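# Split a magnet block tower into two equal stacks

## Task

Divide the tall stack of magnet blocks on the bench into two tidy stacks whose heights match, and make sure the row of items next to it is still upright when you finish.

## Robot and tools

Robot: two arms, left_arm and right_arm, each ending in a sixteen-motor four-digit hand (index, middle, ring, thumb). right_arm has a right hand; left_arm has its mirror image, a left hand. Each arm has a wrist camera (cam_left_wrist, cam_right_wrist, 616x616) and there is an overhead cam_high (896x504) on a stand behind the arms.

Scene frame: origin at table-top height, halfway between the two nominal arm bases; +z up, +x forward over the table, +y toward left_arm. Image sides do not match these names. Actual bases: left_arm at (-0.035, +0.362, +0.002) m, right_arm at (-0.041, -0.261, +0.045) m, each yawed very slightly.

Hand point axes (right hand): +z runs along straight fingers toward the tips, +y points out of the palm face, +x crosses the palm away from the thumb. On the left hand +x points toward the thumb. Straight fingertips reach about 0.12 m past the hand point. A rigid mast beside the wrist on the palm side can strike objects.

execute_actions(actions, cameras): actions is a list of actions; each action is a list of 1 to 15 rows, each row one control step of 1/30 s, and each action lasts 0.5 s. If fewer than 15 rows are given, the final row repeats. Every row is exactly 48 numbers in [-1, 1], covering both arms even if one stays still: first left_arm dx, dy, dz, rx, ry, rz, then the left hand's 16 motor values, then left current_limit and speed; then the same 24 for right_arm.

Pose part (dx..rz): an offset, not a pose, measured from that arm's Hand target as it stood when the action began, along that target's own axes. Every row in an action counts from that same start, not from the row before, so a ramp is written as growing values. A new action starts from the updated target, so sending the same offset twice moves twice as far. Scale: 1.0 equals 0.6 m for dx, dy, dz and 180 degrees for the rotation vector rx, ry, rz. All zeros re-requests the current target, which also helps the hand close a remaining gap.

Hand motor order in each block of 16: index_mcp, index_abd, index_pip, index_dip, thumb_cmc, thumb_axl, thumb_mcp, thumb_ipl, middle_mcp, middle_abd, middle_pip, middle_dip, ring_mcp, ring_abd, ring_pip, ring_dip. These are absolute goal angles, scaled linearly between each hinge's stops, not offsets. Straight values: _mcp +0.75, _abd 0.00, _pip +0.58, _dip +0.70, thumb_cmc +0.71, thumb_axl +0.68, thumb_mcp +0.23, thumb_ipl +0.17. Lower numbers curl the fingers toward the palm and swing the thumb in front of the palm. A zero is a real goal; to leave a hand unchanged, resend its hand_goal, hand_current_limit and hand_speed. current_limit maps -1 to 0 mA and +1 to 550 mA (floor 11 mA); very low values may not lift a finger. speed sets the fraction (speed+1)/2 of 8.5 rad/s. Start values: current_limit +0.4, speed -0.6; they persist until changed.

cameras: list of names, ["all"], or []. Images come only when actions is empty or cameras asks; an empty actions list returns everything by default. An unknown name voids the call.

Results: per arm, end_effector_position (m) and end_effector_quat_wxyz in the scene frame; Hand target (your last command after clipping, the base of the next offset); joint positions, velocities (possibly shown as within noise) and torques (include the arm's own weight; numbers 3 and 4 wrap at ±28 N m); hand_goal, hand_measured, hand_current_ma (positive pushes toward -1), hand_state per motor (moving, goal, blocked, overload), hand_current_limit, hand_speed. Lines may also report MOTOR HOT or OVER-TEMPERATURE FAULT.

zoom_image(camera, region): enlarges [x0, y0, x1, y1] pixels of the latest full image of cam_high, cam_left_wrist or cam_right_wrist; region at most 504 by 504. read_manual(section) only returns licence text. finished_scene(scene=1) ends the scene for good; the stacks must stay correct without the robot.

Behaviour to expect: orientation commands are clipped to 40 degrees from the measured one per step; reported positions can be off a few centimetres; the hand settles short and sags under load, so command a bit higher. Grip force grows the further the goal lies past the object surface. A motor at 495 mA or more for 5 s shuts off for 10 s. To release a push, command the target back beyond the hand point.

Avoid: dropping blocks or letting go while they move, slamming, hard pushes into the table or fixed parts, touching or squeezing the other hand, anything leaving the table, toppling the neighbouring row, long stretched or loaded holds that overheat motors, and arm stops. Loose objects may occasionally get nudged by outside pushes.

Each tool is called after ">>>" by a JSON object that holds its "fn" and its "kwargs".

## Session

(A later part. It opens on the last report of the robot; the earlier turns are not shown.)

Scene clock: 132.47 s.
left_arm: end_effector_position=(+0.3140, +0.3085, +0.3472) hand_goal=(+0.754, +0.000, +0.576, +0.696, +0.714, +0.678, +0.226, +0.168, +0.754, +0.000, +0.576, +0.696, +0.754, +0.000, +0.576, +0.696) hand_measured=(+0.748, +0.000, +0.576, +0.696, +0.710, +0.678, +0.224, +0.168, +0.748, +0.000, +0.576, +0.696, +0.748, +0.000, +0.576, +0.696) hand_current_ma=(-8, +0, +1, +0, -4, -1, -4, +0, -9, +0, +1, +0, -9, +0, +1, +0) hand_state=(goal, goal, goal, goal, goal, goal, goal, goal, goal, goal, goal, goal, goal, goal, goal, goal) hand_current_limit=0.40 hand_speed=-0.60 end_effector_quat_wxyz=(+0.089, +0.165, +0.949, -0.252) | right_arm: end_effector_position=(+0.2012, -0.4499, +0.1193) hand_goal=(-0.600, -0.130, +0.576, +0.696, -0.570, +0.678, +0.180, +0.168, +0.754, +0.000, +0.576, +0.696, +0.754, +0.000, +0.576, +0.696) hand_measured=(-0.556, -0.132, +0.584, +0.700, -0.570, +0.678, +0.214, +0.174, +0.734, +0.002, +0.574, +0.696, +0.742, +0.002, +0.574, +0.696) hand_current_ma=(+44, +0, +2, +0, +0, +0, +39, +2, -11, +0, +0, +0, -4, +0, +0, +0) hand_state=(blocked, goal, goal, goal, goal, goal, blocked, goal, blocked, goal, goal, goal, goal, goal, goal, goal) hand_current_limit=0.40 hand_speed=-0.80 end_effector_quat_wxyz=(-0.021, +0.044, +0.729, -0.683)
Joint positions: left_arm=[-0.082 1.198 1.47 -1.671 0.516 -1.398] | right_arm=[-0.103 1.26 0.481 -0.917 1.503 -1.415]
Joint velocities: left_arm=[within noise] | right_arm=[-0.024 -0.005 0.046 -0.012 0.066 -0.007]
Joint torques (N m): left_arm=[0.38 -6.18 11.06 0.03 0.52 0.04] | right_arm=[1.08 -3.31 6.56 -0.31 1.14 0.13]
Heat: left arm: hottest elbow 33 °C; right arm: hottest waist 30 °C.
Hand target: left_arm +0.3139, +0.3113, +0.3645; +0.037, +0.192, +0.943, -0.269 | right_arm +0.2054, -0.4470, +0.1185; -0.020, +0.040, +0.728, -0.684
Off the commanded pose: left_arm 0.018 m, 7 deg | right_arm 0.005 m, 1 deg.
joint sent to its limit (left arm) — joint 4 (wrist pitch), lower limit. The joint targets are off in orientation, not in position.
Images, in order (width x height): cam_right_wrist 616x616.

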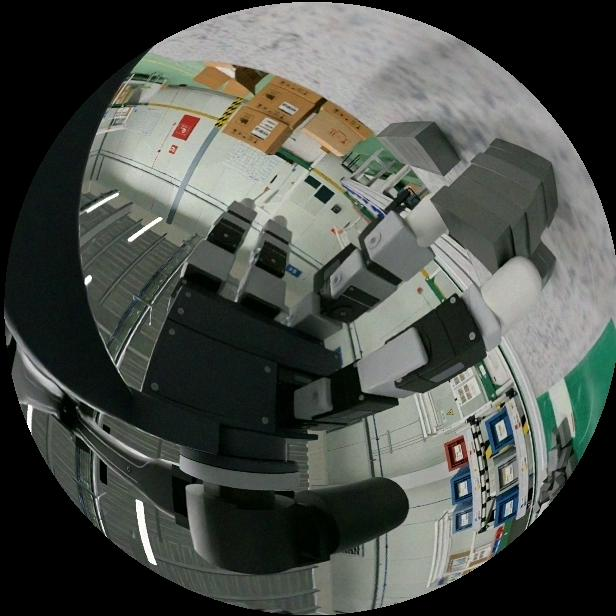

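>>> {"fn": "execute_actions", "kwargs": {"actions": [[[0,0,0,0,0,0,0.754,0,0.576,0.696,0.714,0.678,0.226,0.168,0.754,0,0.576,0.696,0.754,0,0.576,0.696,0.4,-0.6,0,0,0,0,0,0,-0.71,-0.13,0.48,0.645,-0.571,0.678,0.12,0.12,0.754,0,0.576,0.696,0.754,0,0.576,0.696,0.4,-0.8]],[[0,0,0,0,0,0,0.754,0,0.576,0.696,0.714,0.678,0.226,0.168,0.754,0,0.576,0.696,0.754,0,0.576,0.696,0.4,-0.6,0,0,0,0,0,0,-0.857,-0.13,0.386,0.595,-0.571,0.678,0.023,0.071,0.754,0,0.576,0.696,0.754,0,0.576,0.696,0.4,-0.8]],[[0,0,0,0,0,0,0.754,0,0.576,0.696,0.714,0.678,0.226,0.168,0.754,0,0.576,0.696,0.754,0,0.576,0.696,0.4,-0.6,0,-0.005,0,0,0,0,-0.857,-0.13,0.386,0.595,-0.571,0.678,0.023,0.071,0.754,0,0.576,0.696,0.754,0,0.576,0.696,0.4,-0.8]]], "cameras": ["cam_right_wrist"]}}

>>> {"fn": "zoom_image", "kwargs": {"camera": "cam_right_wrist", "region": [400, 130, 570, 300]}}

Scene clock: 134.37 s.
left_arm: end_effector_position=(+0.3140, +0.3085, +0.3472) hand_goal=(+0.754, +0.000, +0.576, +0.696, +0.714, +0.678, +0.226, +0.168, +0.754, +0.000, +0.576, +0.696, +0.754, +0.000, +0.576, +0.696) hand_measured=(+0.748, +0.000, +0.576, +0.696, +0.710, +0.678, +0.224, +0.168, +0.748, +0.000, +0.576, +0.696, +0.748, +0.000, +0.576, +0.696) hand_current_ma=(-8, +0, +1, +0, -4, -1, -4, +0, -9, +0, +1, +0, -9, +0, +1, +0) hand_state=(goal, goal, goal, goal, goal, goal, goal, goal, goal, goal, goal, goal, goal, goal, goal, goal) hand_current_limit=0.40 hand_speed=-0.60 end_effector_quat_wxyz=(+0.089, +0.165, +0.949, -0.252) | right_arm: end_effector_position=(+0.1994, -0.4497, +0.1190) hand_goal=(-0.856, -0.130, +0.386, +0.596, -0.570, +0.678, +0.024, +0.072, +0.754, +0.000, +0.576, +0.696, +0.754, +0.000, +0.576, +0.696) hand_measured=(-0.558, -0.136, +0.572, +0.684, -0.562, +0.678, +0.210, +0.158, +0.734, +0.002, +0.574, +0.696, +0.742, +0.002, +0.574, +0.696) hand_current_ma=(+385, -1, +385, +142, +2, +0, +385, +231, -11, +0, +0, +0, -4, +0, +0, +0) hand_state=(blocked, goal, blocked, blocked, goal, goal, blocked, blocked, blocked, goal, goal, goal, goal, goal, goal, goal) hand_current_limit=0.40 hand_speed=-0.80 end_effector_quat_wxyz=(-0.023, +0.042, +0.729, -0.683)
Joint positions: left_arm=[-0.082 1.198 1.47 -1.671 0.516 -1.398] | right_arm=[-0.103 1.262 0.481 -0.934 1.503 -1.402]
Joint torques (N m): left_arm=[0.03 -6.83 10.8 0.05 0.53 0.05] | right_arm=[1.03 -4.07 6.89 -0.34 1.16 0.08]
Heat: left arm: hottest elbow 33 °C; right arm: hottest waist 30 °C.
Hand target: left_arm +0.3139, +0.3113, +0.3645; +0.037, +0.192, +0.943, -0.269 | right_arm +0.2052, -0.4472, +0.1215; -0.020, +0.040, +0.728, -0.684
Off the commanded pose: left_arm 0.018 m, 7 deg | right_arm 0.007 m, 1 deg.
joint sent to its limit (left arm) — joint 4 (wrist pitch), lower limit. The joint targets are off in orientation, not in position.
Images, in order (width x height): cam_right_wrist 616x616.

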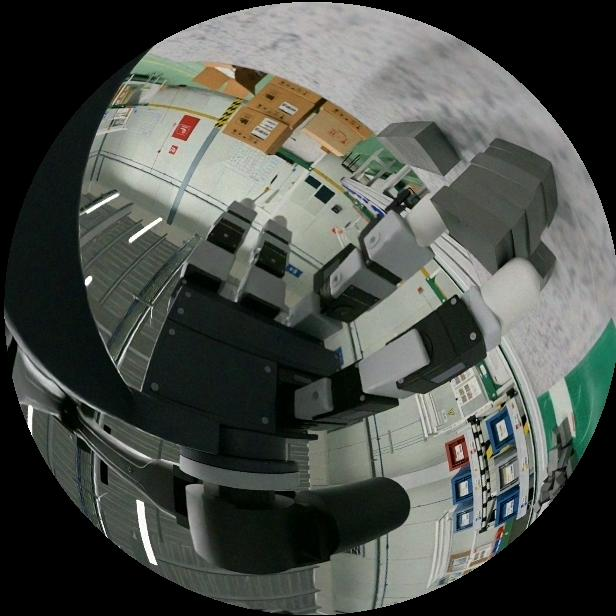

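Scaled by 2.965 from the camera's 616x616 image, which has a finer 880x880 frame.

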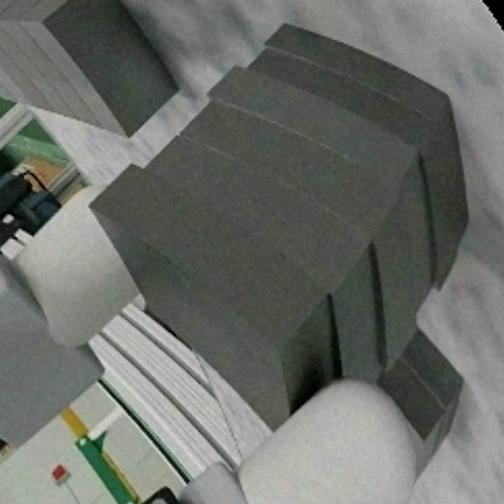

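>>> {"fn": "execute_actions", "kwargs": {"actions": [[[0,0,0,0,0,0,0.754,0,0.576,0.696,0.714,0.678,0.226,0.168,0.754,0,0.576,0.696,0.754,0,0.576,0.696,0.4,-0.6,-0.006,-0.02,0,0,0,0,-0.857,-0.13,0.386,0.595,-0.571,0.678,0.023,0.071,0.754,0,0.576,0.696,0.754,0,0.576,0.696,0.4,-0.8]],[[0,0,0,0,0,0,0.754,0,0.576,0.696,0.714,0.678,0.226,0.168,0.754,0,0.576,0.696,0.754,0,0.576,0.696,0.4,-0.6,-0.004,-0.03,0,0,0,0,-0.857,-0.13,0.386,0.595,-0.571,0.678,0.023,0.071,0.754,0,0.576,0.696,0.754,0,0.576,0.696,0.4,-0.8]]], "cameras": ["cam_right_wrist"]}}

>>> {"fn": "zoom_image", "kwargs": {"camera": "cam_right_wrist", "region": [400, 130, 570, 300]}}

Scene clock: 135.87 s.
left_arm: end_effector_position=(+0.3140, +0.3085, +0.3472) hand_goal=(+0.754, +0.000, +0.576, +0.696, +0.714, +0.678, +0.226, +0.168, +0.754, +0.000, +0.576, +0.696, +0.754, +0.000, +0.576, +0.696) hand_measured=(+0.748, +0.000, +0.576, +0.696, +0.710, +0.678, +0.224, +0.168, +0.748, +0.000, +0.576, +0.696, +0.748, +0.000, +0.576, +0.696) hand_current_ma=(-8, +0, +1, +0, -4, -1, -4, +0, -9, +0, +1, +0, -9, +0, +1, +0) hand_state=(goal, goal, goal, goal, goal, goal, goal, goal, goal, goal, goal, goal, goal, goal, goal, goal) hand_current_limit=0.40 hand_speed=-0.60 end_effector_quat_wxyz=(+0.089, +0.165, +0.949, -0.252) | right_arm: end_effector_position=(+0.1904, -0.4489, +0.1321) hand_goal=(-0.856, -0.130, +0.386, +0.596, -0.570, +0.678, +0.024, +0.072, +0.754, +0.000, +0.576, +0.696, +0.754, +0.000, +0.576, +0.696) hand_measured=(-0.558, -0.138, +0.572, +0.684, -0.558, +0.678, +0.210, +0.156, +0.734, +0.002, +0.574, +0.696, +0.742, +0.002, +0.574, +0.696) hand_current_ma=(+385, -1, +385, +142, +4, +0, +385, +226, -11, +0, +0, +0, -4, +0, +0, +0) hand_state=(blocked, goal, blocked, blocked, goal, goal, blocked, blocked, blocked, goal, goal, goal, goal, goal, goal, goal) hand_current_limit=0.40 hand_speed=-0.80 end_effector_quat_wxyz=(-0.038, +0.027, +0.730, -0.682)
Joint positions: left_arm=[-0.082 1.198 1.47 -1.671 0.516 -1.398] | right_arm=[-0.103 1.209 0.489 -1.005 1.503 -1.436]
Joint torques (N m): left_arm=[0.73 -7.06 10.91 -0.02 0.57 0.06] | right_arm=[0.5 -5.6 10.06 -0.31 1.23 -0.14]
Heat: left arm: hottest elbow 33 °C; right arm: hottest waist 30 °C.
Hand target: left_arm +0.3139, +0.3113, +0.3645; +0.037, +0.192, +0.943, -0.269 | right_arm +0.2103, -0.4496, +0.1516; -0.020, +0.040, +0.728, -0.684
Off the commanded pose: left_arm 0.018 m, 7 deg | right_arm 0.028 m, 3 deg.
joint sent to its limit (left arm) — joint 4 (wrist pitch), lower limit. The joint targets are off in orientation, not in position.
Images, in order (width x height): cam_right_wrist 616x616.

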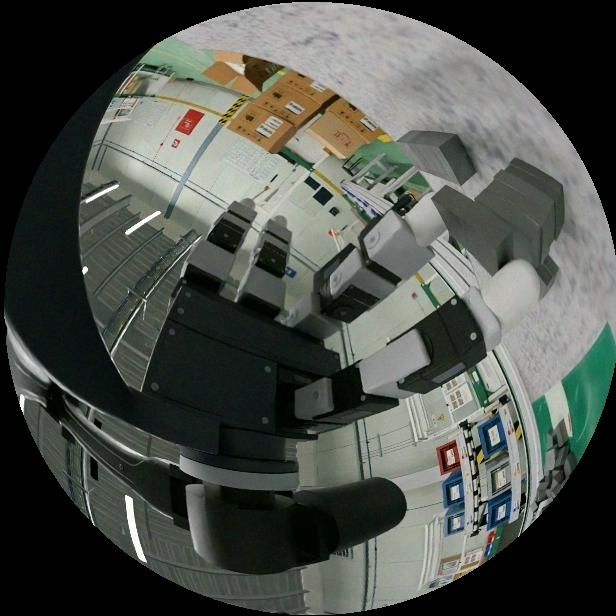

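Scaled by 2.965 from the camera's 616x616 image, which has a finer 880x880 frame.

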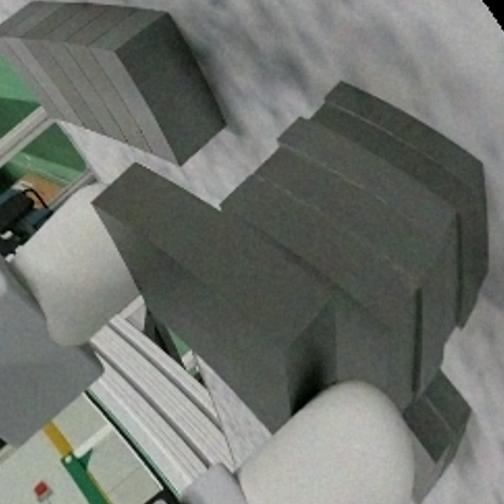

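Plate 6 is off. Continue lifting.

>>> {"fn": "execute_actions", "kwargs": {"actions": [[[0,0,0,0,0,0,0.754,0,0.576,0.696,0.714,0.678,0.226,0.168,0.754,0,0.576,0.696,0.754,0,0.576,0.696,0.4,-0.6,-0.01,-0.03,0,0,0,0,-0.857,-0.13,0.386,0.595,-0.571,0.678,0.023,0.071,0.754,0,0.576,0.696,0.754,0,0.576,0.696,0.4,-0.8]],[[0,0,0,0,0,0,0.754,0,0.576,0.696,0.714,0.678,0.226,0.168,0.754,0,0.576,0.696,0.754,0,0.576,0.696,0.4,-0.6,-0.02,-0.02,0,0,0,0.008,-0.857,-0.13,0.386,0.595,-0.571,0.678,0.023,0.071,0.754,0,0.576,0.696,0.754,0,0.576,0.696,0.4,-0.8]]], "cameras": []}}

Scene clock: 137.30 s.
left_arm: end_effector_position=(+0.3140, +0.3085, +0.3472) hand_goal=(+0.754, +0.000, +0.576, +0.696, +0.714, +0.678, +0.226, +0.168, +0.754, +0.000, +0.576, +0.696, +0.754, +0.000, +0.576, +0.696) hand_measured=(+0.748, +0.000, +0.576, +0.696, +0.710, +0.678, +0.224, +0.168, +0.748, +0.000, +0.576, +0.696, +0.748, +0.000, +0.576, +0.696) hand_current_ma=(-8, +0, +1, +0, -4, -1, -4, +0, -9, +0, +1, +0, -9, +0, +1, +0) hand_state=(goal, goal, goal, goal, goal, goal, goal, goal, goal, goal, goal, goal, goal, goal, goal, goal) hand_current_limit=0.40 hand_speed=-0.60 end_effector_quat_wxyz=(+0.089, +0.165, +0.949, -0.252) | right_arm: end_effector_position=(+0.2088, -0.4503, +0.1599) hand_goal=(-0.856, -0.130, +0.386, +0.596, -0.570, +0.678, +0.024, +0.072, +0.754, +0.000, +0.576, +0.696, +0.754, +0.000, +0.576, +0.696) hand_measured=(-0.558, -0.138, +0.572, +0.684, -0.558, +0.678, +0.210, +0.156, +0.734, +0.002, +0.574, +0.696, +0.742, +0.002, +0.574, +0.696) hand_current_ma=(+385, -1, +385, +142, +4, +0, +385, +225, -11, +0, +0, +0, -4, +0, +0, +0) hand_state=(blocked, goal, blocked, blocked, goal, goal, blocked, blocked, blocked, goal, goal, goal, goal, goal, goal, goal) hand_current_limit=0.40 hand_speed=-0.80 end_effector_quat_wxyz=(-0.031, +0.031, +0.730, -0.682)
Joint positions: left_arm=[-0.082 1.198 1.47 -1.671 0.516 -1.398] | right_arm=[-0.103 1.172 0.556 -1.036 1.503 -1.492]
Joint torques (N m): left_arm=[-0.32 -6.24 10.99 -0.31 0.56 0.12] | right_arm=[-0.21 -5.71 10.88 -0.02 1.28 -0.13]
Heat: left arm: hottest elbow 33 °C; right arm: hottest waist 30 °C.
Hand target: left_arm +0.3139, +0.3113, +0.3645; +0.037, +0.192, +0.943, -0.269 | right_arm +0.2274, -0.4529, +0.1820; -0.011, +0.049, +0.728, -0.684
Off the commanded pose: left_arm 0.018 m, 7 deg | right_arm 0.029 m, 3 deg.
joint sent to its limit (left arm) — joint 4 (wrist pitch), lower limit. The joint targets are off in orientation, not in position.
No camera images: "cameras" was empty.

>>> {"fn": "execute_actions", "kwargs": {"actions": [[[0,0,0,0,0,0,0.754,0,0.576,0.696,0.714,0.678,0.226,0.168,0.754,0,0.576,0.696,0.754,0,0.576,0.696,0.4,-0.6,-0.045,0,0,0,0,0.01,-0.857,-0.13,0.386,0.595,-0.571,0.678,0.023,0.071,0.754,0,0.576,0.696,0.754,0,0.576,0.696,0.4,-0.8]],[[0,0,0,0,0,0,0.754,0,0.576,0.696,0.714,0.678,0.226,0.168,0.754,0,0.576,0.696,0.754,0,0.576,0.696,0.4,-0.6,-0.045,0,0,0,0,0,-0.857,-0.13,0.386,0.595,-0.571,0.678,0.023,0.071,0.754,0,0.576,0.696,0.754,0,0.576,0.696,0.4,-0.8]]], "cameras": []}}

Scene clock: 138.70 s.
left_arm: end_effector_position=(+0.3140, +0.3085, +0.3472) hand_goal=(+0.754, +0.000, +0.576, +0.696, +0.714, +0.678, +0.226, +0.168, +0.754, +0.000, +0.576, +0.696, +0.754, +0.000, +0.576, +0.696) hand_measured=(+0.748, +0.000, +0.576, +0.696, +0.710, +0.678, +0.224, +0.168, +0.748, +0.000, +0.576, +0.696, +0.748, +0.000, +0.576, +0.696) hand_current_ma=(-8, +0, +1, +0, -4, -1, -4, +0, -9, +0, +1, +0, -9, +0, +1, +0) hand_state=(goal, goal, goal, goal, goal, goal, goal, goal, goal, goal, goal, goal, goal, goal, goal, goal) hand_current_limit=0.40 hand_speed=-0.60 end_effector_quat_wxyz=(+0.089, +0.165, +0.949, -0.252) | right_arm: end_effector_position=(+0.2583, -0.4543, +0.1698) hand_goal=(-0.856, -0.130, +0.386, +0.596, -0.570, +0.678, +0.024, +0.072, +0.754, +0.000, +0.576, +0.696, +0.754, +0.000, +0.576, +0.696) hand_measured=(-0.556, -0.138, +0.572, +0.684, -0.558, +0.678, +0.210, +0.156, +0.734, +0.002, +0.574, +0.696, +0.742, +0.002, +0.574, +0.696) hand_current_ma=(+385, -2, +385, +142, +4, +0, +385, +220, -11, +0, +0, +0, -4, +0, +0, +0) hand_state=(blocked, goal, blocked, blocked, goal, goal, blocked, blocked, blocked, goal, goal, goal, goal, goal, goal, goal) hand_current_limit=0.40 hand_speed=-0.80 end_effector_quat_wxyz=(-0.019, +0.042, +0.729, -0.683)
Joint positions: left_arm=[-0.082 1.198 1.47 -1.671 0.516 -1.398] | right_arm=[-0.103 1.284 0.675 -1.01 1.503 -1.492]
Joint torques (N m): left_arm=[0.15 -6.71 10.97 -0.05 0.53 0.07] | right_arm=[-0.32 -5.48 11.1 0.51 1.24 -0.04]
Heat: left arm: hottest elbow 33 °C; right arm: hottest waist 30 °C.
Hand target: left_arm +0.3139, +0.3113, +0.3645; +0.037, +0.192, +0.943, -0.269 | right_arm +0.2811, -0.4577, +0.1856; +0.000, +0.060, +0.727, -0.684
Off the commanded pose: left_arm 0.018 m, 7 deg | right_arm 0.028 m, 3 deg.
joint sent to its limit (left arm) — joint 4 (wrist pitch), lower limit. The joint targets are off in orientation, not in position.
No camera images: "cameras" was empty.

>>> {"fn": "execute_actions", "kwargs": {"actions": [[[0,0,0,0,0,0,0.754,0,0.576,0.696,0.714,0.678,0.226,0.168,0.754,0,0.576,0.696,0.754,0,0.576,0.696,0.4,-0.6,-0.02,0.02,0.006,0,0,-0.005,-0.857,-0.13,0.386,0.595,-0.571,0.678,0.023,0.071,0.754,0,0.576,0.696,0.754,0,0.576,0.696,0.4,-0.8]],[[0,0,0,0,0,0,0.754,0,0.576,0.696,0.714,0.678,0.226,0.168,0.754,0,0.576,0.696,0.754,0,0.576,0.696,0.4,-0.6,0,0.05,0.003,0,0,-0.005,-0.857,-0.13,0.386,0.595,-0.571,0.678,0.023,0.071,0.754,0,0.576,0.696,0.754,0,0.576,0.696,0.4,-0.8]]], "cameras": []}}

Scene clock: 140.43 s.
left_arm: end_effector_position=(+0.3140, +0.3085, +0.3472) hand_goal=(+0.754, +0.000, +0.576, +0.696, +0.714, +0.678, +0.226, +0.168, +0.754, +0.000, +0.576, +0.696, +0.754, +0.000, +0.576, +0.696) hand_measured=(+0.748, +0.000, +0.576, +0.696, +0.710, +0.678, +0.224, +0.168, +0.748, +0.000, +0.576, +0.696, +0.748, +0.000, +0.576, +0.696) hand_current_ma=(-8, +0, +1, +0, -4, -1, -4, +0, -9, +0, +1, +0, -9, +0, +1, +0) hand_state=(goal, goal, goal, goal, goal, goal, goal, goal, goal, goal, goal, goal, goal, goal, goal, goal) hand_current_limit=0.40 hand_speed=-0.60 end_effector_quat_wxyz=(+0.089, +0.165, +0.949, -0.252) | right_arm: end_effector_position=(+0.2851, -0.4565, +0.1350) hand_goal=(-0.856, -0.130, +0.386, +0.596, -0.570, +0.678, +0.024, +0.072, +0.754, +0.000, +0.576, +0.696, +0.754, +0.000, +0.576, +0.696) hand_measured=(-0.556, -0.140, +0.572, +0.684, -0.558, +0.678, +0.210, +0.156, +0.734, +0.002, +0.574, +0.696, +0.742, +0.002, +0.574, +0.696) hand_current_ma=(+385, -2, +385, +142, +4, +0, +385, +219, -11, +0, +0, +0, -4, +0, +0, +0) hand_state=(blocked, goal, blocked, blocked, goal, goal, blocked, blocked, blocked, goal, goal, goal, goal, goal, goal, goal) hand_current_limit=0.40 hand_speed=-0.80 end_effector_quat_wxyz=(-0.021, +0.039, +0.729, -0.683)
Joint positions: left_arm=[-0.082 1.198 1.47 -1.671 0.516 -1.398] | right_arm=[-0.103 1.427 0.695 -0.865 1.504 -1.523]
Joint torques (N m): left_arm=[-0.03 -6.24 11.23 0.01 0.57 0.03] | right_arm=[-0.91 -8.23 8.38 0.57 1.31 -0.11]
Heat: left arm: hottest elbow 33 °C; right arm: hottest waist 30 °C.
Hand target: left_arm +0.3139, +0.3113, +0.3645; +0.037, +0.192, +0.943, -0.269 | right_arm +0.2957, -0.4616, +0.1444; -0.011, +0.049, +0.728, -0.684
Off the commanded pose: left_arm 0.018 m, 7 deg | right_arm 0.015 m, 2 deg.
joint sent to its limit (left arm) — joint 4 (wrist pitch), lower limit. The joint targets are off in orientation, not in position.
No camera images: "cameras" was empty.

>>> {"fn": "execute_actions", "kwargs": {"actions": [[[0,0,0,0,0,0,0.754,0,0.576,0.696,0.714,0.678,0.226,0.168,0.754,0,0.576,0.696,0.754,0,0.576,0.696,0.4,-0.6,0.008,0.035,0,0,0,-0.004,-0.857,-0.13,0.386,0.595,-0.571,0.678,0.023,0.071,0.754,0,0.576,0.696,0.754,0,0.576,0.696,0.4,-0.8]],[[0,0,0,0,0,0,0.754,0,0.576,0.696,0.714,0.678,0.226,0.168,0.754,0,0.576,0.696,0.754,0,0.576,0.696,0.4,-0.6,0.003,0.03,0,0,0,-0.004,-0.857,-0.13,0.386,0.595,-0.571,0.678,0.023,0.071,0.754,0,0.576,0.696,0.754,0,0.576,0.696,0.4,-0.8]]], "cameras": ["cam_right_wrist"]}}

>>> {"fn": "zoom_image", "kwargs": {"camera": "cam_right_wrist", "region": [400, 110, 570, 280]}}

Scene clock: 142.00 s.
left_arm: end_effector_position=(+0.3140, +0.3085, +0.3472) hand_goal=(+0.754, +0.000, +0.576, +0.696, +0.714, +0.678, +0.226, +0.168, +0.754, +0.000, +0.576, +0.696, +0.754, +0.000, +0.576, +0.696) hand_measured=(+0.748, +0.000, +0.576, +0.696, +0.710, +0.678, +0.224, +0.168, +0.748, +0.000, +0.576, +0.696, +0.748, +0.000, +0.576, +0.696) hand_current_ma=(-8, +0, +1, +0, -4, -1, -4, +0, -9, +0, +1, +0, -9, +0, +1, +0) hand_state=(goal, goal, goal, goal, goal, goal, goal, goal, goal, goal, goal, goal, goal, goal, goal, goal) hand_current_limit=0.40 hand_speed=-0.60 end_effector_quat_wxyz=(+0.089, +0.165, +0.949, -0.252) | right_arm: end_effector_position=(+0.2901, -0.4569, +0.1050) hand_goal=(-0.856, -0.130, +0.386, +0.596, -0.570, +0.678, +0.024, +0.072, +0.754, +0.000, +0.576, +0.696, +0.754, +0.000, +0.576, +0.696) hand_measured=(-0.556, -0.140, +0.572, +0.684, -0.558, +0.678, +0.210, +0.156, +0.734, +0.002, +0.574, +0.696, +0.742, +0.002, +0.574, +0.696) hand_current_ma=(+385, -2, +385, +142, +4, +0, +385, +219, -11, +0, +0, +0, -4, +0, +0, +0) hand_state=(blocked, goal, blocked, blocked, goal, goal, blocked, blocked, blocked, goal, goal, goal, goal, goal, goal, goal) hand_current_limit=0.40 hand_speed=-0.80 end_effector_quat_wxyz=(-0.020, +0.039, +0.729, -0.683)
Joint positions: left_arm=[-0.082 1.198 1.47 -1.671 0.516 -1.398] | right_arm=[-0.103 1.51 0.676 -0.757 1.504 -1.526]
Joint torques (N m): left_arm=[0.38 -5.77 10.89 -0.08 0.56 -0.01] | right_arm=[-0.32 -8.35 5.85 0.59 1.25 -0.13]
Heat: left arm: hottest elbow 33 °C; right arm: hottest waist 30 °C.
Hand target: left_arm +0.3139, +0.3113, +0.3645; +0.037, +0.192, +0.943, -0.269 | right_arm +0.2911, -0.4587, +0.1051; -0.020, +0.040, +0.728, -0.684
Off the commanded pose: left_arm 0.018 m, 7 deg | right_arm 0.002 m, 0 deg.
joint sent to its limit (left arm) — joint 4 (wrist pitch), lower limit. The joint targets are off in orientation, not in position.
Images, in order (width x height): cam_right_wrist 616x616.

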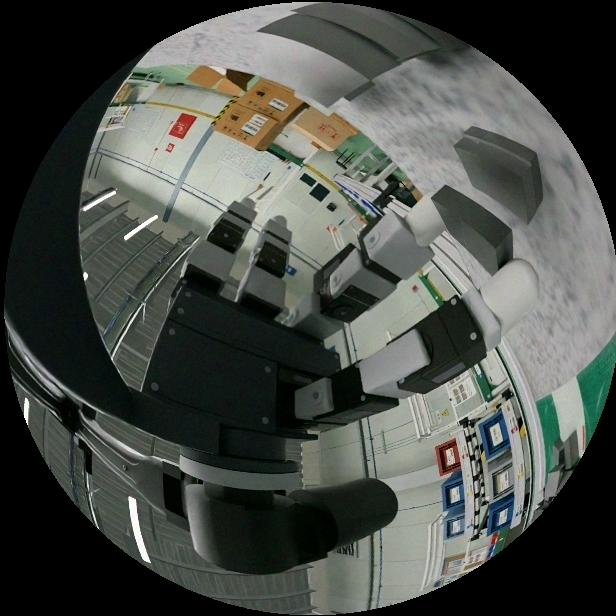

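Scaled by 2.965 from the camera's 616x616 image, which has a finer 880x880 frame.

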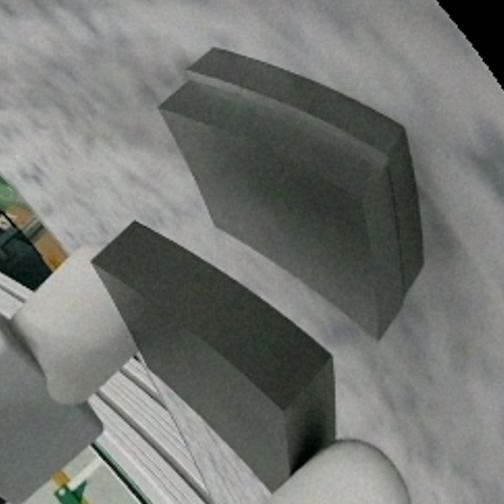

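>>> {"fn": "execute_actions", "kwargs": {"actions": [[[0,0,0,0,0,0,0.754,0,0.576,0.696,0.714,0.678,0.226,0.168,0.754,0,0.576,0.696,0.754,0,0.576,0.696,0.4,-0.6,0.018,0.015,0,0,0,0,-0.857,-0.13,0.386,0.595,-0.571,0.678,0.023,0.071,0.754,0,0.576,0.696,0.754,0,0.576,0.696,0.4,-0.8]]], "cameras": ["cam_right_wrist"]}}

>>> {"fn": "zoom_image", "kwargs": {"camera": "cam_right_wrist", "region": [400, 110, 570, 280]}}

Scene clock: 143.53 s.
left_arm: end_effector_position=(+0.3140, +0.3085, +0.3472) hand_goal=(+0.754, +0.000, +0.576, +0.696, +0.714, +0.678, +0.226, +0.168, +0.754, +0.000, +0.576, +0.696, +0.754, +0.000, +0.576, +0.696) hand_measured=(+0.748, +0.000, +0.576, +0.696, +0.710, +0.678, +0.224, +0.168, +0.748, +0.000, +0.576, +0.696, +0.748, +0.000, +0.576, +0.696) hand_current_ma=(-8, +0, +1, +0, -4, -1, -4, +0, -9, +0, +1, +0, -9, +0, +1, +0) hand_state=(goal, goal, goal, goal, goal, goal, goal, goal, goal, goal, goal, goal, goal, goal, goal, goal) hand_current_limit=0.40 hand_speed=-0.60 end_effector_quat_wxyz=(+0.089, +0.165, +0.949, -0.252) | right_arm: end_effector_position=(+0.2789, -0.4560, +0.0962) hand_goal=(-0.856, -0.130, +0.386, +0.596, -0.570, +0.678, +0.024, +0.072, +0.754, +0.000, +0.576, +0.696, +0.754, +0.000, +0.576, +0.696) hand_measured=(-0.556, -0.140, +0.572, +0.684, -0.558, +0.678, +0.210, +0.156, +0.734, +0.002, +0.574, +0.696, +0.742, +0.002, +0.574, +0.696) hand_current_ma=(+385, -2, +385, +142, +4, +0, +385, +219, -11, +0, +0, +0, -4, +0, +0, +0) hand_state=(blocked, goal, blocked, blocked, goal, goal, blocked, blocked, blocked, goal, goal, goal, goal, goal, goal, goal) hand_current_limit=0.40 hand_speed=-0.80 end_effector_quat_wxyz=(-0.023, +0.037, +0.730, -0.683)
Joint positions: left_arm=[-0.082 1.198 1.47 -1.671 0.516 -1.398] | right_arm=[-0.103 1.51 0.641 -0.73 1.504 -1.526]
Joint torques (N m): left_arm=[0.73 -5.89 11.02 0.09 0.53 0.01] | right_arm=[-0.15 -7.88 5.59 0.62 1.24 -0.01]
Heat: left arm: hottest elbow 33 °C; right arm: hottest waist 30 °C.
Hand target: left_arm +0.3139, +0.3113, +0.3645; +0.037, +0.192, +0.943, -0.269 | right_arm +0.2806, -0.4573, +0.0959; -0.020, +0.040, +0.728, -0.684
Off the commanded pose: left_arm 0.018 m, 7 deg | right_arm 0.002 m, 1 deg.
joint sent to its limit (left arm) — joint 4 (wrist pitch), lower limit. The joint targets are off in orientation, not in position.
Images, in order (width x height): cam_right_wrist 616x616.

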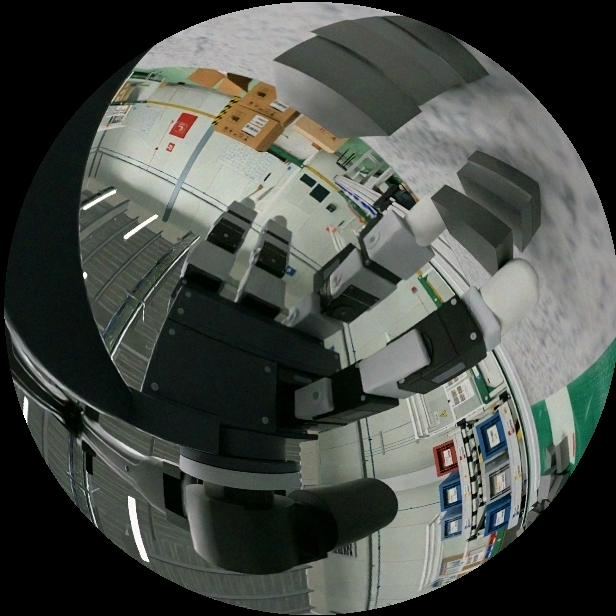

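Scaled by 2.965 from the camera's 616x616 image, which has a finer 880x880 frame.

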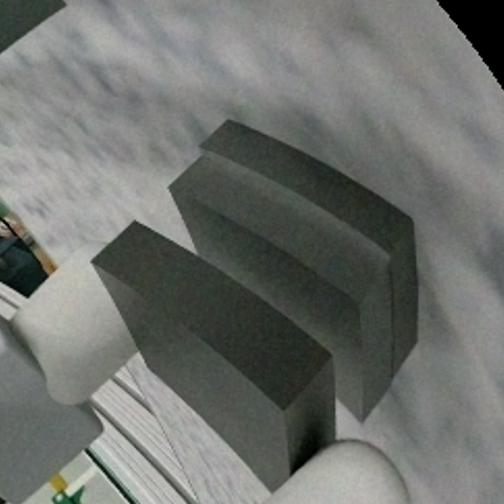

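>>> {"fn": "execute_actions", "kwargs": {"actions": [[[0,0,0,0,0,0,0.754,0,0.576,0.696,0.714,0.678,0.226,0.168,0.754,0,0.576,0.696,0.754,0,0.576,0.696,0.4,-0.6,0,0.0115,0.005,0,0,0,-0.857,-0.13,0.386,0.595,-0.571,0.678,0.023,0.071,0.754,0,0.576,0.696,0.754,0,0.576,0.696,0.4,-0.8]]], "cameras": ["cam_right_wrist"]}}

>>> {"fn": "zoom_image", "kwargs": {"camera": "cam_right_wrist", "region": [400, 130, 570, 300]}}

Scene clock: 144.93 s.
left_arm: end_effector_position=(+0.3140, +0.3085, +0.3472) hand_goal=(+0.754, +0.000, +0.576, +0.696, +0.714, +0.678, +0.226, +0.168, +0.754, +0.000, +0.576, +0.696, +0.754, +0.000, +0.576, +0.696) hand_measured=(+0.748, +0.000, +0.576, +0.696, +0.710, +0.678, +0.224, +0.168, +0.748, +0.000, +0.576, +0.696, +0.748, +0.000, +0.576, +0.696) hand_current_ma=(-8, +0, +1, +0, -4, -1, -4, +0, -9, +0, +1, +0, -9, +0, +1, +0) hand_state=(goal, goal, goal, goal, goal, goal, goal, goal, goal, goal, goal, goal, goal, goal, goal, goal) hand_current_limit=0.40 hand_speed=-0.60 end_effector_quat_wxyz=(+0.089, +0.165, +0.949, -0.252) | right_arm: end_effector_position=(+0.2817, -0.4562, +0.0898) hand_goal=(-0.856, -0.130, +0.386, +0.596, -0.570, +0.678, +0.024, +0.072, +0.754, +0.000, +0.576, +0.696, +0.754, +0.000, +0.576, +0.696) hand_measured=(-0.556, -0.140, +0.572, +0.684, -0.558, +0.678, +0.210, +0.156, +0.734, +0.002, +0.574, +0.696, +0.742, +0.002, +0.574, +0.696) hand_current_ma=(+385, -2, +385, +142, +4, +0, +385, +219, -11, +0, +0, +0, -4, +0, +0, +0) hand_state=(blocked, goal, blocked, blocked, goal, goal, blocked, blocked, blocked, goal, goal, goal, goal, goal, goal, goal) hand_current_limit=0.40 hand_speed=-0.80 end_effector_quat_wxyz=(-0.018, +0.040, +0.729, -0.683)
Joint positions: left_arm=[-0.082 1.198 1.47 -1.671 0.516 -1.398] | right_arm=[-0.103 1.524 0.632 -0.666 1.504 -1.553]
Joint torques (N m): left_arm=[1.38 -6.36 11.26 -0.05 0.54 0.05] | right_arm=[-0.79 -8 5.39 0.61 1.28 -0.15]
Heat: left arm: hottest elbow 33 °C; right arm: hottest waist 30 °C.
Hand target: left_arm +0.3139, +0.3113, +0.3645; +0.037, +0.192, +0.943, -0.269 | right_arm +0.2805, -0.4598, +0.0889; -0.020, +0.040, +0.728, -0.684
Off the commanded pose: left_arm 0.018 m, 7 deg | right_arm 0.004 m, 0 deg.
joint sent to its limit (left arm) — joint 4 (wrist pitch), lower limit. The joint targets are off in orientation, not in position.
Images, in order (width x height): cam_right_wrist 616x616.

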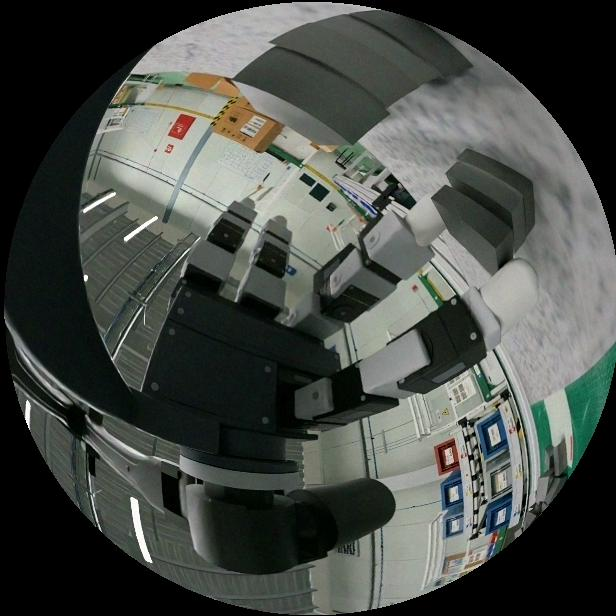

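Scaled by 2.965 from the camera's 616x616 image, which has a finer 880x880 frame.

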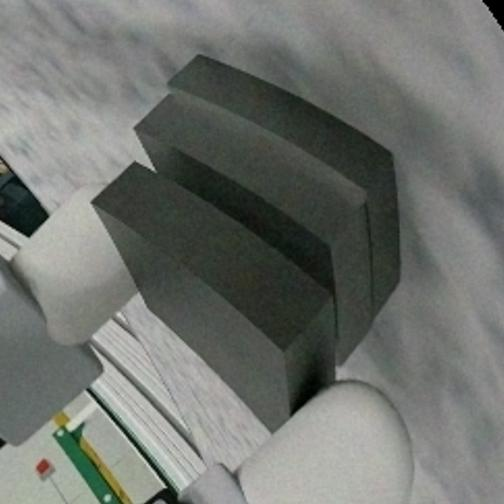

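>>> {"fn": "execute_actions", "kwargs": {"actions": [[[0,0,0,0,0,0,0.754,0,0.576,0.696,0.714,0.678,0.226,0.168,0.754,0,0.576,0.696,0.754,0,0.576,0.696,0.4,-0.6,0.006,0.004,0.006,0,0,0,-0.857,-0.13,0.386,0.595,-0.571,0.678,0.023,0.071,0.754,0,0.576,0.696,0.754,0,0.576,0.696,0.4,-0.8]]], "cameras": []}}

Scene clock: 146.33 s.
left_arm: end_effector_position=(+0.3140, +0.3085, +0.3472) hand_goal=(+0.754, +0.000, +0.576, +0.696, +0.714, +0.678, +0.226, +0.168, +0.754, +0.000, +0.576, +0.696, +0.754, +0.000, +0.576, +0.696) hand_measured=(+0.748, +0.000, +0.576, +0.696, +0.710, +0.678, +0.224, +0.168, +0.748, +0.000, +0.576, +0.696, +0.748, +0.000, +0.576, +0.696) hand_current_ma=(-8, +0, +1, +0, -4, -1, -4, +0, -9, +0, +1, +0, -9, +0, +1, +0) hand_state=(goal, goal, goal, goal, goal, goal, goal, goal, goal, goal, goal, goal, goal, goal, goal, goal) hand_current_limit=0.40 hand_speed=-0.60 end_effector_quat_wxyz=(+0.089, +0.165, +0.949, -0.252) | right_arm: end_effector_position=(+0.2784, -0.4577, +0.0842) hand_goal=(-0.856, -0.130, +0.386, +0.596, -0.570, +0.678, +0.024, +0.072, +0.754, +0.000, +0.576, +0.696, +0.754, +0.000, +0.576, +0.696) hand_measured=(-0.556, -0.140, +0.572, +0.684, -0.558, +0.678, +0.210, +0.156, +0.734, +0.002, +0.574, +0.696, +0.742, +0.002, +0.574, +0.696) hand_current_ma=(+385, -2, +385, +142, +4, +0, +385, +219, -11, +0, +0, +0, -4, +0, +0, +0) hand_state=(blocked, goal, blocked, blocked, goal, goal, blocked, blocked, blocked, goal, goal, goal, goal, goal, goal, goal) hand_current_limit=0.40 hand_speed=-0.80 end_effector_quat_wxyz=(-0.020, +0.038, +0.729, -0.683)
Joint positions: left_arm=[-0.082 1.198 1.47 -1.671 0.516 -1.398] | right_arm=[-0.109 1.524 0.608 -0.576 1.504 -1.626]
Joint torques (N m): left_arm=[1.44 -6.77 11.06 -0.05 0.6 -0.01] | right_arm=[-1.14 -8.7 5.24 0.7 1.31 -0.16]
Heat: left arm: hottest elbow 33 °C; right arm: hottest waist 30 °C.
Hand target: left_arm +0.3139, +0.3113, +0.3645; +0.037, +0.192, +0.943, -0.269 | right_arm +0.2766, -0.4629, +0.0861; -0.020, +0.040, +0.728, -0.684
Off the commanded pose: left_arm 0.018 m, 7 deg | right_arm 0.006 m, 0 deg.
joint sent to its limit (left arm) — joint 4 (wrist pitch), lower limit. The joint targets are off in orientation, not in position.
No camera images: "cameras" was empty.

>>> {"fn": "execute_actions", "kwargs": {"actions": [[[0,0,0,0,0,0,0.754,0,0.576,0.696,0.714,0.678,0.226,0.168,0.754,0,0.576,0.696,0.754,0,0.576,0.696,0.4,-0.6,-0.001,0.006,0,0,0,0,-0.857,-0.13,0.386,0.595,-0.571,0.678,0.023,0.071,0.754,0,0.576,0.696,0.754,0,0.576,0.696,0.4,-0.8]]], "cameras": ["cam_right_wrist"]}}

>>> {"fn": "zoom_image", "kwargs": {"camera": "cam_right_wrist", "region": [400, 130, 570, 300]}}

Scene clock: 147.53 s.
left_arm: end_effector_position=(+0.3140, +0.3085, +0.3472) hand_goal=(+0.754, +0.000, +0.576, +0.696, +0.714, +0.678, +0.226, +0.168, +0.754, +0.000, +0.576, +0.696, +0.754, +0.000, +0.576, +0.696) hand_measured=(+0.748, +0.000, +0.576, +0.696, +0.710, +0.678, +0.224, +0.168, +0.748, +0.000, +0.576, +0.696, +0.748, +0.000, +0.576, +0.696) hand_current_ma=(-8, +0, +1, +0, -4, -1, -4, +0, -9, +0, +1, +0, -9, +0, +1, +0) hand_state=(goal, goal, goal, goal, goal, goal, goal, goal, goal, goal, goal, goal, goal, goal, goal, goal) hand_current_limit=0.40 hand_speed=-0.60 end_effector_quat_wxyz=(+0.089, +0.165, +0.949, -0.252) | right_arm: end_effector_position=(+0.2821, -0.4585, +0.0841) hand_goal=(-0.856, -0.130, +0.386, +0.596, -0.570, +0.678, +0.024, +0.072, +0.754, +0.000, +0.576, +0.696, +0.754, +0.000, +0.576, +0.696) hand_measured=(-0.556, -0.150, +0.572, +0.684, -0.566, +0.678, +0.210, +0.154, +0.734, +0.002, +0.574, +0.696, +0.742, +0.002, +0.574, +0.696) hand_current_ma=(+385, -7, +385, +142, +1, +0, +385, +213, -11, +0, +0, +0, -4, +0, +0, +0) hand_state=(blocked, blocked, blocked, blocked, goal, goal, blocked, blocked, blocked, goal, goal, goal, goal, goal, goal, goal) hand_current_limit=0.40 hand_speed=-0.80 end_effector_quat_wxyz=(-0.017, +0.040, +0.727, -0.685)
Joint positions: left_arm=[-0.082 1.198 1.47 -1.671 0.516 -1.398] | right_arm=[-0.109 1.524 0.6 -0.504 1.509 -1.683]
Joint torques (N m): left_arm=[0.09 -5.83 10.95 -0.06 0.58 0.05] | right_arm=[-1.2 -8.53 4.77 0.88 1.02 -0.13]
Heat: left arm: hottest elbow 33 °C; right arm: hottest waist 30 °C.
Hand target: left_arm +0.3139, +0.3113, +0.3645; +0.037, +0.192, +0.943, -0.269 | right_arm +0.2774, -0.4628, +0.0826; -0.020, +0.040, +0.728, -0.684
Off the commanded pose: left_arm 0.018 m, 7 deg | right_arm 0.007 m, 0 deg.
joint sent to its limit (left arm) — joint 4 (wrist pitch), lower limit. The joint targets are off in orientation, not in position.
Images, in order (width x height): cam_right_wrist 616x616.

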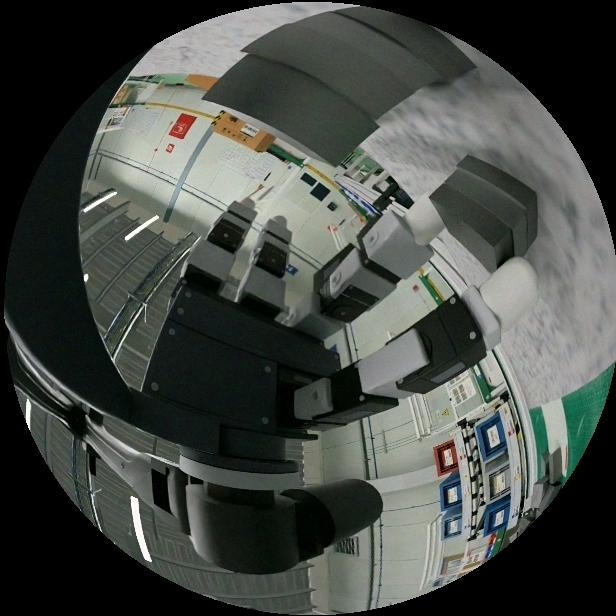

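Scaled by 2.965 from the camera's 616x616 image, which has a finer 880x880 frame.

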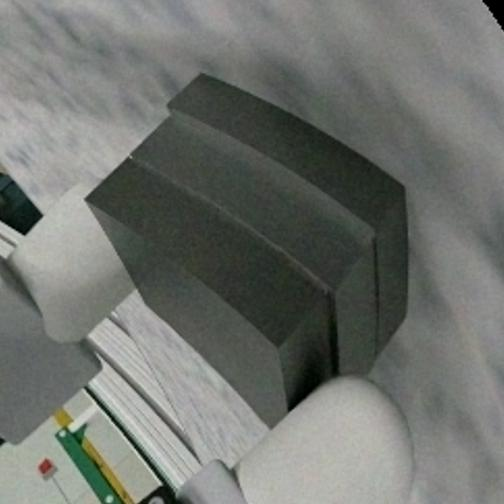

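>>> {"fn": "execute_actions", "kwargs": {"actions": [[[0,0,0,0,0,0,0.754,0,0.576,0.696,0.714,0.678,0.226,0.168,0.754,0,0.576,0.696,0.754,0,0.576,0.696,0.4,-0.6,0,0,0,0,0,0,-0.66,-0.13,0.51,0.665,-0.571,0.678,0.14,0.13,0.754,0,0.576,0.696,0.754,0,0.576,0.696,0.4,-0.85]],[[0,0,0,0,0,0,0.754,0,0.576,0.696,0.714,0.678,0.226,0.168,0.754,0,0.576,0.696,0.754,0,0.576,0.696,0.4,-0.6,0,0,0,0,0,0,-0.565,-0.13,0.566,0.69,-0.571,0.678,0.21,0.163,0.754,0,0.576,0.696,0.754,0,0.576,0.696,0.4,-0.85]]], "cameras": ["cam_right_wrist"]}}

>>> {"fn": "zoom_image", "kwargs": {"camera": "cam_right_wrist", "region": [400, 130, 570, 300]}}

Scene clock: 149.23 s.
left_arm: end_effector_position=(+0.3140, +0.3085, +0.3472) hand_goal=(+0.754, +0.000, +0.576, +0.696, +0.714, +0.678, +0.226, +0.168, +0.754, +0.000, +0.576, +0.696, +0.754, +0.000, +0.576, +0.696) hand_measured=(+0.748, +0.000, +0.576, +0.696, +0.710, +0.678, +0.224, +0.168, +0.748, +0.000, +0.576, +0.696, +0.748, +0.000, +0.576, +0.696) hand_current_ma=(-8, +0, +1, +0, -4, -1, -4, +0, -9, +0, +1, +0, -9, +0, +1, +0) hand_state=(goal, goal, goal, goal, goal, goal, goal, goal, goal, goal, goal, goal, goal, goal, goal, goal) hand_current_limit=0.40 hand_speed=-0.60 end_effector_quat_wxyz=(+0.089, +0.165, +0.949, -0.252) | right_arm: end_effector_position=(+0.2812, -0.4590, +0.0823) hand_goal=(-0.564, -0.130, +0.566, +0.690, -0.570, +0.678, +0.210, +0.164, +0.754, +0.000, +0.576, +0.696, +0.754, +0.000, +0.576, +0.696) hand_measured=(-0.550, -0.140, +0.578, +0.700, -0.568, +0.678, +0.216, +0.172, +0.734, +0.002, +0.574, +0.696, +0.742, +0.002, +0.574, +0.696) hand_current_ma=(+5, -2, +4, +2, +0, +0, +2, +2, -11, +0, +0, +0, -4, +0, +0, +0) hand_state=(goal, goal, goal, goal, goal, goal, goal, goal, blocked, goal, goal, goal, goal, goal, goal, goal) hand_current_limit=0.40 hand_speed=-0.85 end_effector_quat_wxyz=(-0.017, +0.039, +0.727, -0.686)
Joint positions: left_arm=[-0.082 1.198 1.47 -1.671 0.516 -1.398] | right_arm=[-0.11 1.522 0.587 -0.447 1.51 -1.73]
Joint torques (N m): left_arm=[-0.03 -6.18 10.95 -0.16 0.54 0.01] | right_arm=[-1.2 -8.88 4.89 0.83 0.89 -0.18]
Heat: left arm: hottest elbow 34 °C; right arm: hottest waist 30 °C.
Hand target: left_arm +0.3139, +0.3113, +0.3645; +0.037, +0.192, +0.943, -0.269 | right_arm +0.2774, -0.4629, +0.0825; -0.020, +0.040, +0.728, -0.684
Off the commanded pose: left_arm 0.018 m, 7 deg | right_arm 0.005 m, 0 deg.
joint sent to its limit (left arm) — joint 4 (wrist pitch), lower limit. The joint targets are off in orientation, not in position.
Images, in order (width x height): cam_right_wrist 616x616.

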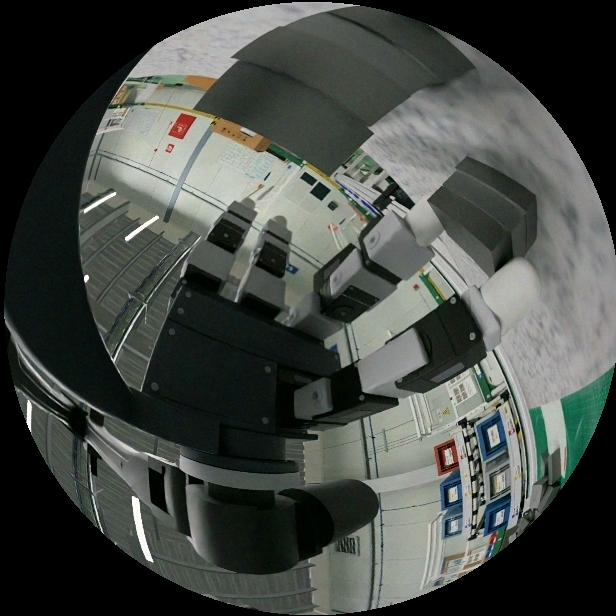

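Scaled by 2.965 from the camera's 616x616 image, which has a finer 880x880 frame.

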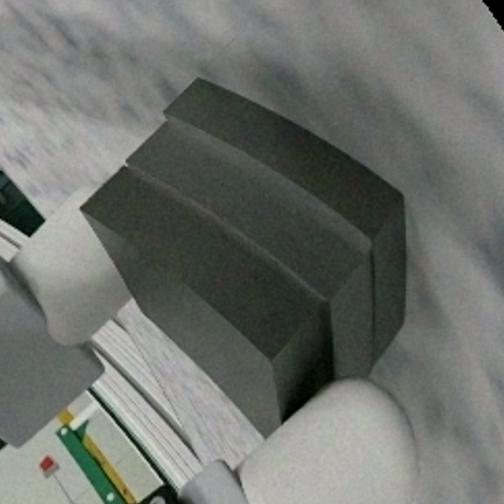

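>>> {"fn": "execute_actions", "kwargs": {"actions": [[[0,0,0,0,0,0,0.754,0,0.576,0.696,0.714,0.678,0.226,0.168,0.754,0,0.576,0.696,0.754,0,0.576,0.696,0.4,-0.6,0,0,0,0,0,0,-0.46,-0.13,0.576,0.696,-0.571,0.678,0.30,0.168,0.754,0,0.576,0.696,0.754,0,0.576,0.696,0.4,-0.85]],[[0,0,0,0,0,0,0.754,0,0.576,0.696,0.714,0.678,0.226,0.168,0.754,0,0.576,0.696,0.754,0,0.576,0.696,0.4,-0.6,-0.004,-0.03,0,0,0,0,-0.46,-0.13,0.576,0.696,-0.571,0.678,0.30,0.168,0.754,0,0.576,0.696,0.754,0,0.576,0.696,0.4,-0.8]],[[0,0,0,0,0,0,0.754,0,0.576,0.696,0.714,0.678,0.226,0.168,0.754,0,0.576,0.696,0.754,0,0.576,0.696,0.4,-0.6,0,-0.05,0,0,0,0,-0.46,-0.13,0.576,0.696,-0.571,0.678,0.30,0.168,0.754,0,0.576,0.696,0.754,0,0.576,0.696,0.4,-0.8]]], "cameras": ["cam_right_wrist","cam_high"]}}

>>> {"fn": "zoom_image", "kwargs": {"camera": "cam_right_wrist", "region": [400, 60, 616, 276]}}

Scene clock: 151.50 s.
left_arm: end_effector_position=(+0.3140, +0.3085, +0.3472) hand_goal=(+0.754, +0.000, +0.576, +0.696, +0.714, +0.678, +0.226, +0.168, +0.754, +0.000, +0.576, +0.696, +0.754, +0.000, +0.576, +0.696) hand_measured=(+0.748, +0.000, +0.576, +0.696, +0.710, +0.678, +0.224, +0.168, +0.748, +0.000, +0.576, +0.696, +0.748, +0.000, +0.576, +0.696) hand_current_ma=(-8, +0, +1, +0, -4, -1, -4, +0, -9, +0, +1, +0, -9, +0, +1, +0) hand_state=(goal, goal, goal, goal, goal, goal, goal, goal, goal, goal, goal, goal, goal, goal, goal, goal) hand_current_limit=0.40 hand_speed=-0.60 end_effector_quat_wxyz=(+0.089, +0.165, +0.949, -0.252) | right_arm: end_effector_position=(+0.2714, -0.4614, +0.1205) hand_goal=(-0.460, -0.130, +0.576, +0.696, -0.570, +0.678, +0.300, +0.168, +0.754, +0.000, +0.576, +0.696, +0.754, +0.000, +0.576, +0.696) hand_measured=(-0.464, -0.132, +0.578, +0.700, -0.568, +0.678, +0.296, +0.170, +0.734, +0.002, +0.574, +0.696, +0.742, +0.002, +0.574, +0.696) hand_current_ma=(-1, +0, +0, +0, +0, +0, -1, +0, -11, +0, +0, +0, -4, +0, +0, +0) hand_state=(goal, goal, goal, goal, goal, goal, goal, goal, blocked, goal, goal, goal, goal, goal, goal, goal) hand_current_limit=0.40 hand_speed=-0.80 end_effector_quat_wxyz=(-0.026, +0.031, +0.728, -0.685)
Joint positions: left_arm=[-0.082 1.198 1.47 -1.671 0.516 -1.398] | right_arm=[-0.121 1.38 0.581 -0.475 1.507 -1.863]
Joint torques (N m): left_arm=[0.15 -6.53 10.93 -0.17 0.53 0.08] | right_arm=[-1.14 -8.29 8.02 0.49 0.91 -0.17]
Heat: left arm: hottest elbow 34 °C; right arm: hottest waist 30 °C.
Hand target: left_arm +0.3139, +0.3113, +0.3645; +0.037, +0.192, +0.943, -0.269 | right_arm +0.2783, -0.4660, +0.1305; -0.020, +0.040, +0.728, -0.684
Off the commanded pose: left_arm 0.018 m, 7 deg | right_arm 0.013 m, 1 deg.
joint sent to its limit (left arm) — joint 4 (wrist pitch), lower limit. The joint targets are off in orientation, not in position.
Images, in order (width x height): cam_high 896x504, cam_right_wrist 616x616.

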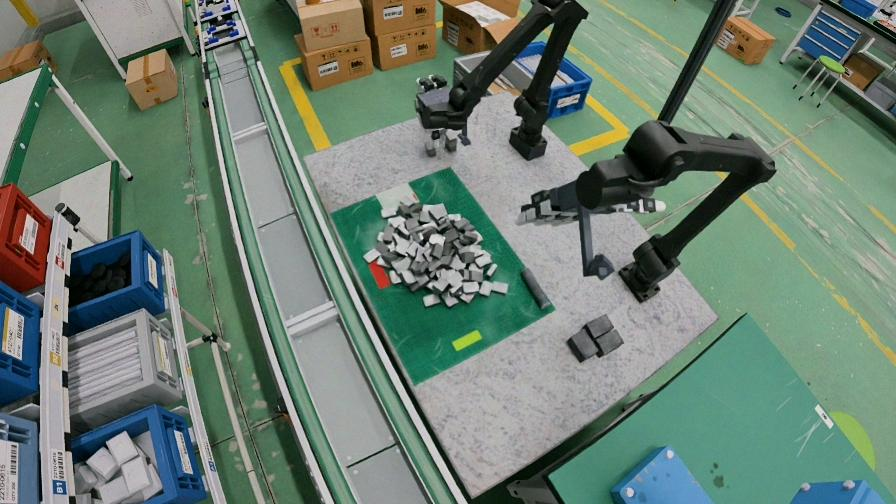

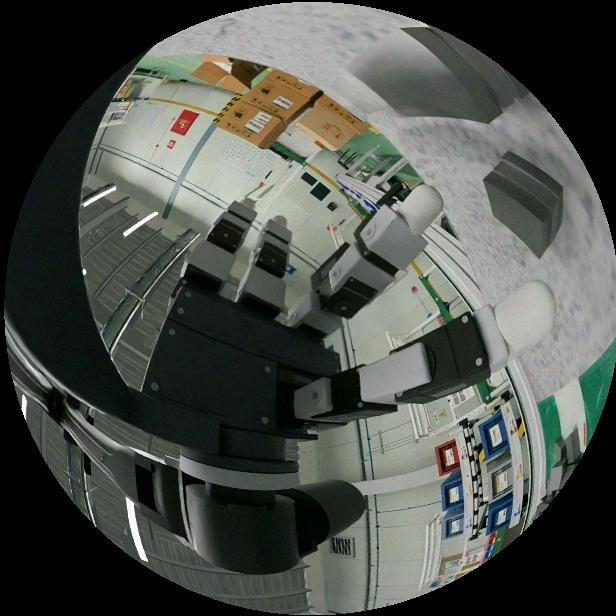

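Scaled by 2.333 from the camera's 616x616 image, which has a finer 880x880 frame.

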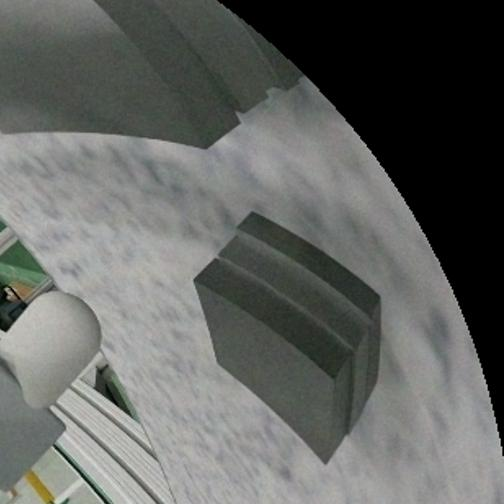

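>>> {"fn": "execute_actions", "kwargs": {"actions": [[[0,0,0,0,0,0,0.754,0,0.576,0.696,0.714,0.678,0.226,0.168,0.754,0,0.576,0.696,0.754,0,0.576,0.696,0.4,-0.6,0,-0.05,0,0,0,0,-0.46,-0.13,0.576,0.696,-0.571,0.678,0.30,0.168,0.754,0,0.576,0.696,0.754,0,0.576,0.696,0.4,-0.8]],[[0,0,0,0,0,0,0.754,0,0.576,0.696,0.714,0.678,0.226,0.168,0.754,0,0.576,0.696,0.754,0,0.576,0.696,0.4,-0.6,0.055,-0.015,-0.01,0,0,0,-0.46,-0.13,0.576,0.696,-0.571,0.678,0.30,0.168,0.754,0,0.576,0.696,0.754,0,0.576,0.696,0.4,-0.8]],[[0,0,0,0,0,0,0.754,0,0.576,0.696,0.714,0.678,0.226,0.168,0.754,0,0.576,0.696,0.754,0,0.576,0.696,0.4,-0.6,0.05,0,-0.01,0,0,0,-0.46,-0.13,0.576,0.696,-0.571,0.678,0.30,0.168,0.754,0,0.576,0.696,0.754,0,0.576,0.696,0.4,-0.8]]], "cameras": []}}

Scene clock: 153.93 s.
left_arm: end_effector_position=(+0.3140, +0.3085, +0.3472) hand_goal=(+0.754, +0.000, +0.576, +0.696, +0.714, +0.678, +0.226, +0.168, +0.754, +0.000, +0.576, +0.696, +0.754, +0.000, +0.576, +0.696) hand_measured=(+0.748, +0.000, +0.576, +0.696, +0.710, +0.678, +0.224, +0.168, +0.748, +0.000, +0.576, +0.696, +0.748, +0.000, +0.576, +0.696) hand_current_ma=(-8, +0, +1, +0, -4, -1, -4, +0, -9, +0, +1, +0, -9, +0, +1, +0) hand_state=(goal, goal, goal, goal, goal, goal, goal, goal, goal, goal, goal, goal, goal, goal, goal, goal) hand_current_limit=0.40 hand_speed=-0.60 end_effector_quat_wxyz=(+0.089, +0.165, +0.949, -0.252) | right_arm: end_effector_position=(+0.2096, -0.4546, +0.1632) hand_goal=(-0.460, -0.130, +0.576, +0.696, -0.570, +0.678, +0.300, +0.168, +0.754, +0.000, +0.576, +0.696, +0.754, +0.000, +0.576, +0.696) hand_measured=(-0.462, -0.132, +0.578, +0.700, -0.568, +0.678, +0.298, +0.170, +0.734, +0.002, +0.574, +0.696, +0.742, +0.002, +0.574, +0.696) hand_current_ma=(+0, +0, +0, +0, +0, +0, +0, +0, -11, +0, +0, +0, -4, +0, +0, +0) hand_state=(goal, goal, goal, goal, goal, goal, goal, goal, blocked, goal, goal, goal, goal, goal, goal, goal) hand_current_limit=0.40 hand_speed=-0.80 end_effector_quat_wxyz=(-0.025, +0.030, +0.729, -0.684)
Joint positions: left_arm=[-0.082 1.198 1.47 -1.671 0.516 -1.398] | right_arm=[-0.12 1.076 0.49 -0.679 1.504 -1.872]
Joint torques (N m): left_arm=[0.5 -6.83 11.07 -0.1 0.55 0.03] | right_arm=[1.14 -4.07 8.28 0.2 1.03 0.12]
Heat: left arm: hottest elbow 34 °C; right arm: hottest waist 30 °C.
Hand target: left_arm +0.3139, +0.3113, +0.3645; +0.037, +0.192, +0.943, -0.269 | right_arm +0.2155, -0.4510, +0.1686; -0.020, +0.040, +0.728, -0.684
Off the commanded pose: left_arm 0.018 m, 7 deg | right_arm 0.009 m, 1 deg.
joint sent to its limit (left arm) — joint 4 (wrist pitch), lower limit. The joint targets are off in orientation, not in position.
No camera images: "cameras" was empty.


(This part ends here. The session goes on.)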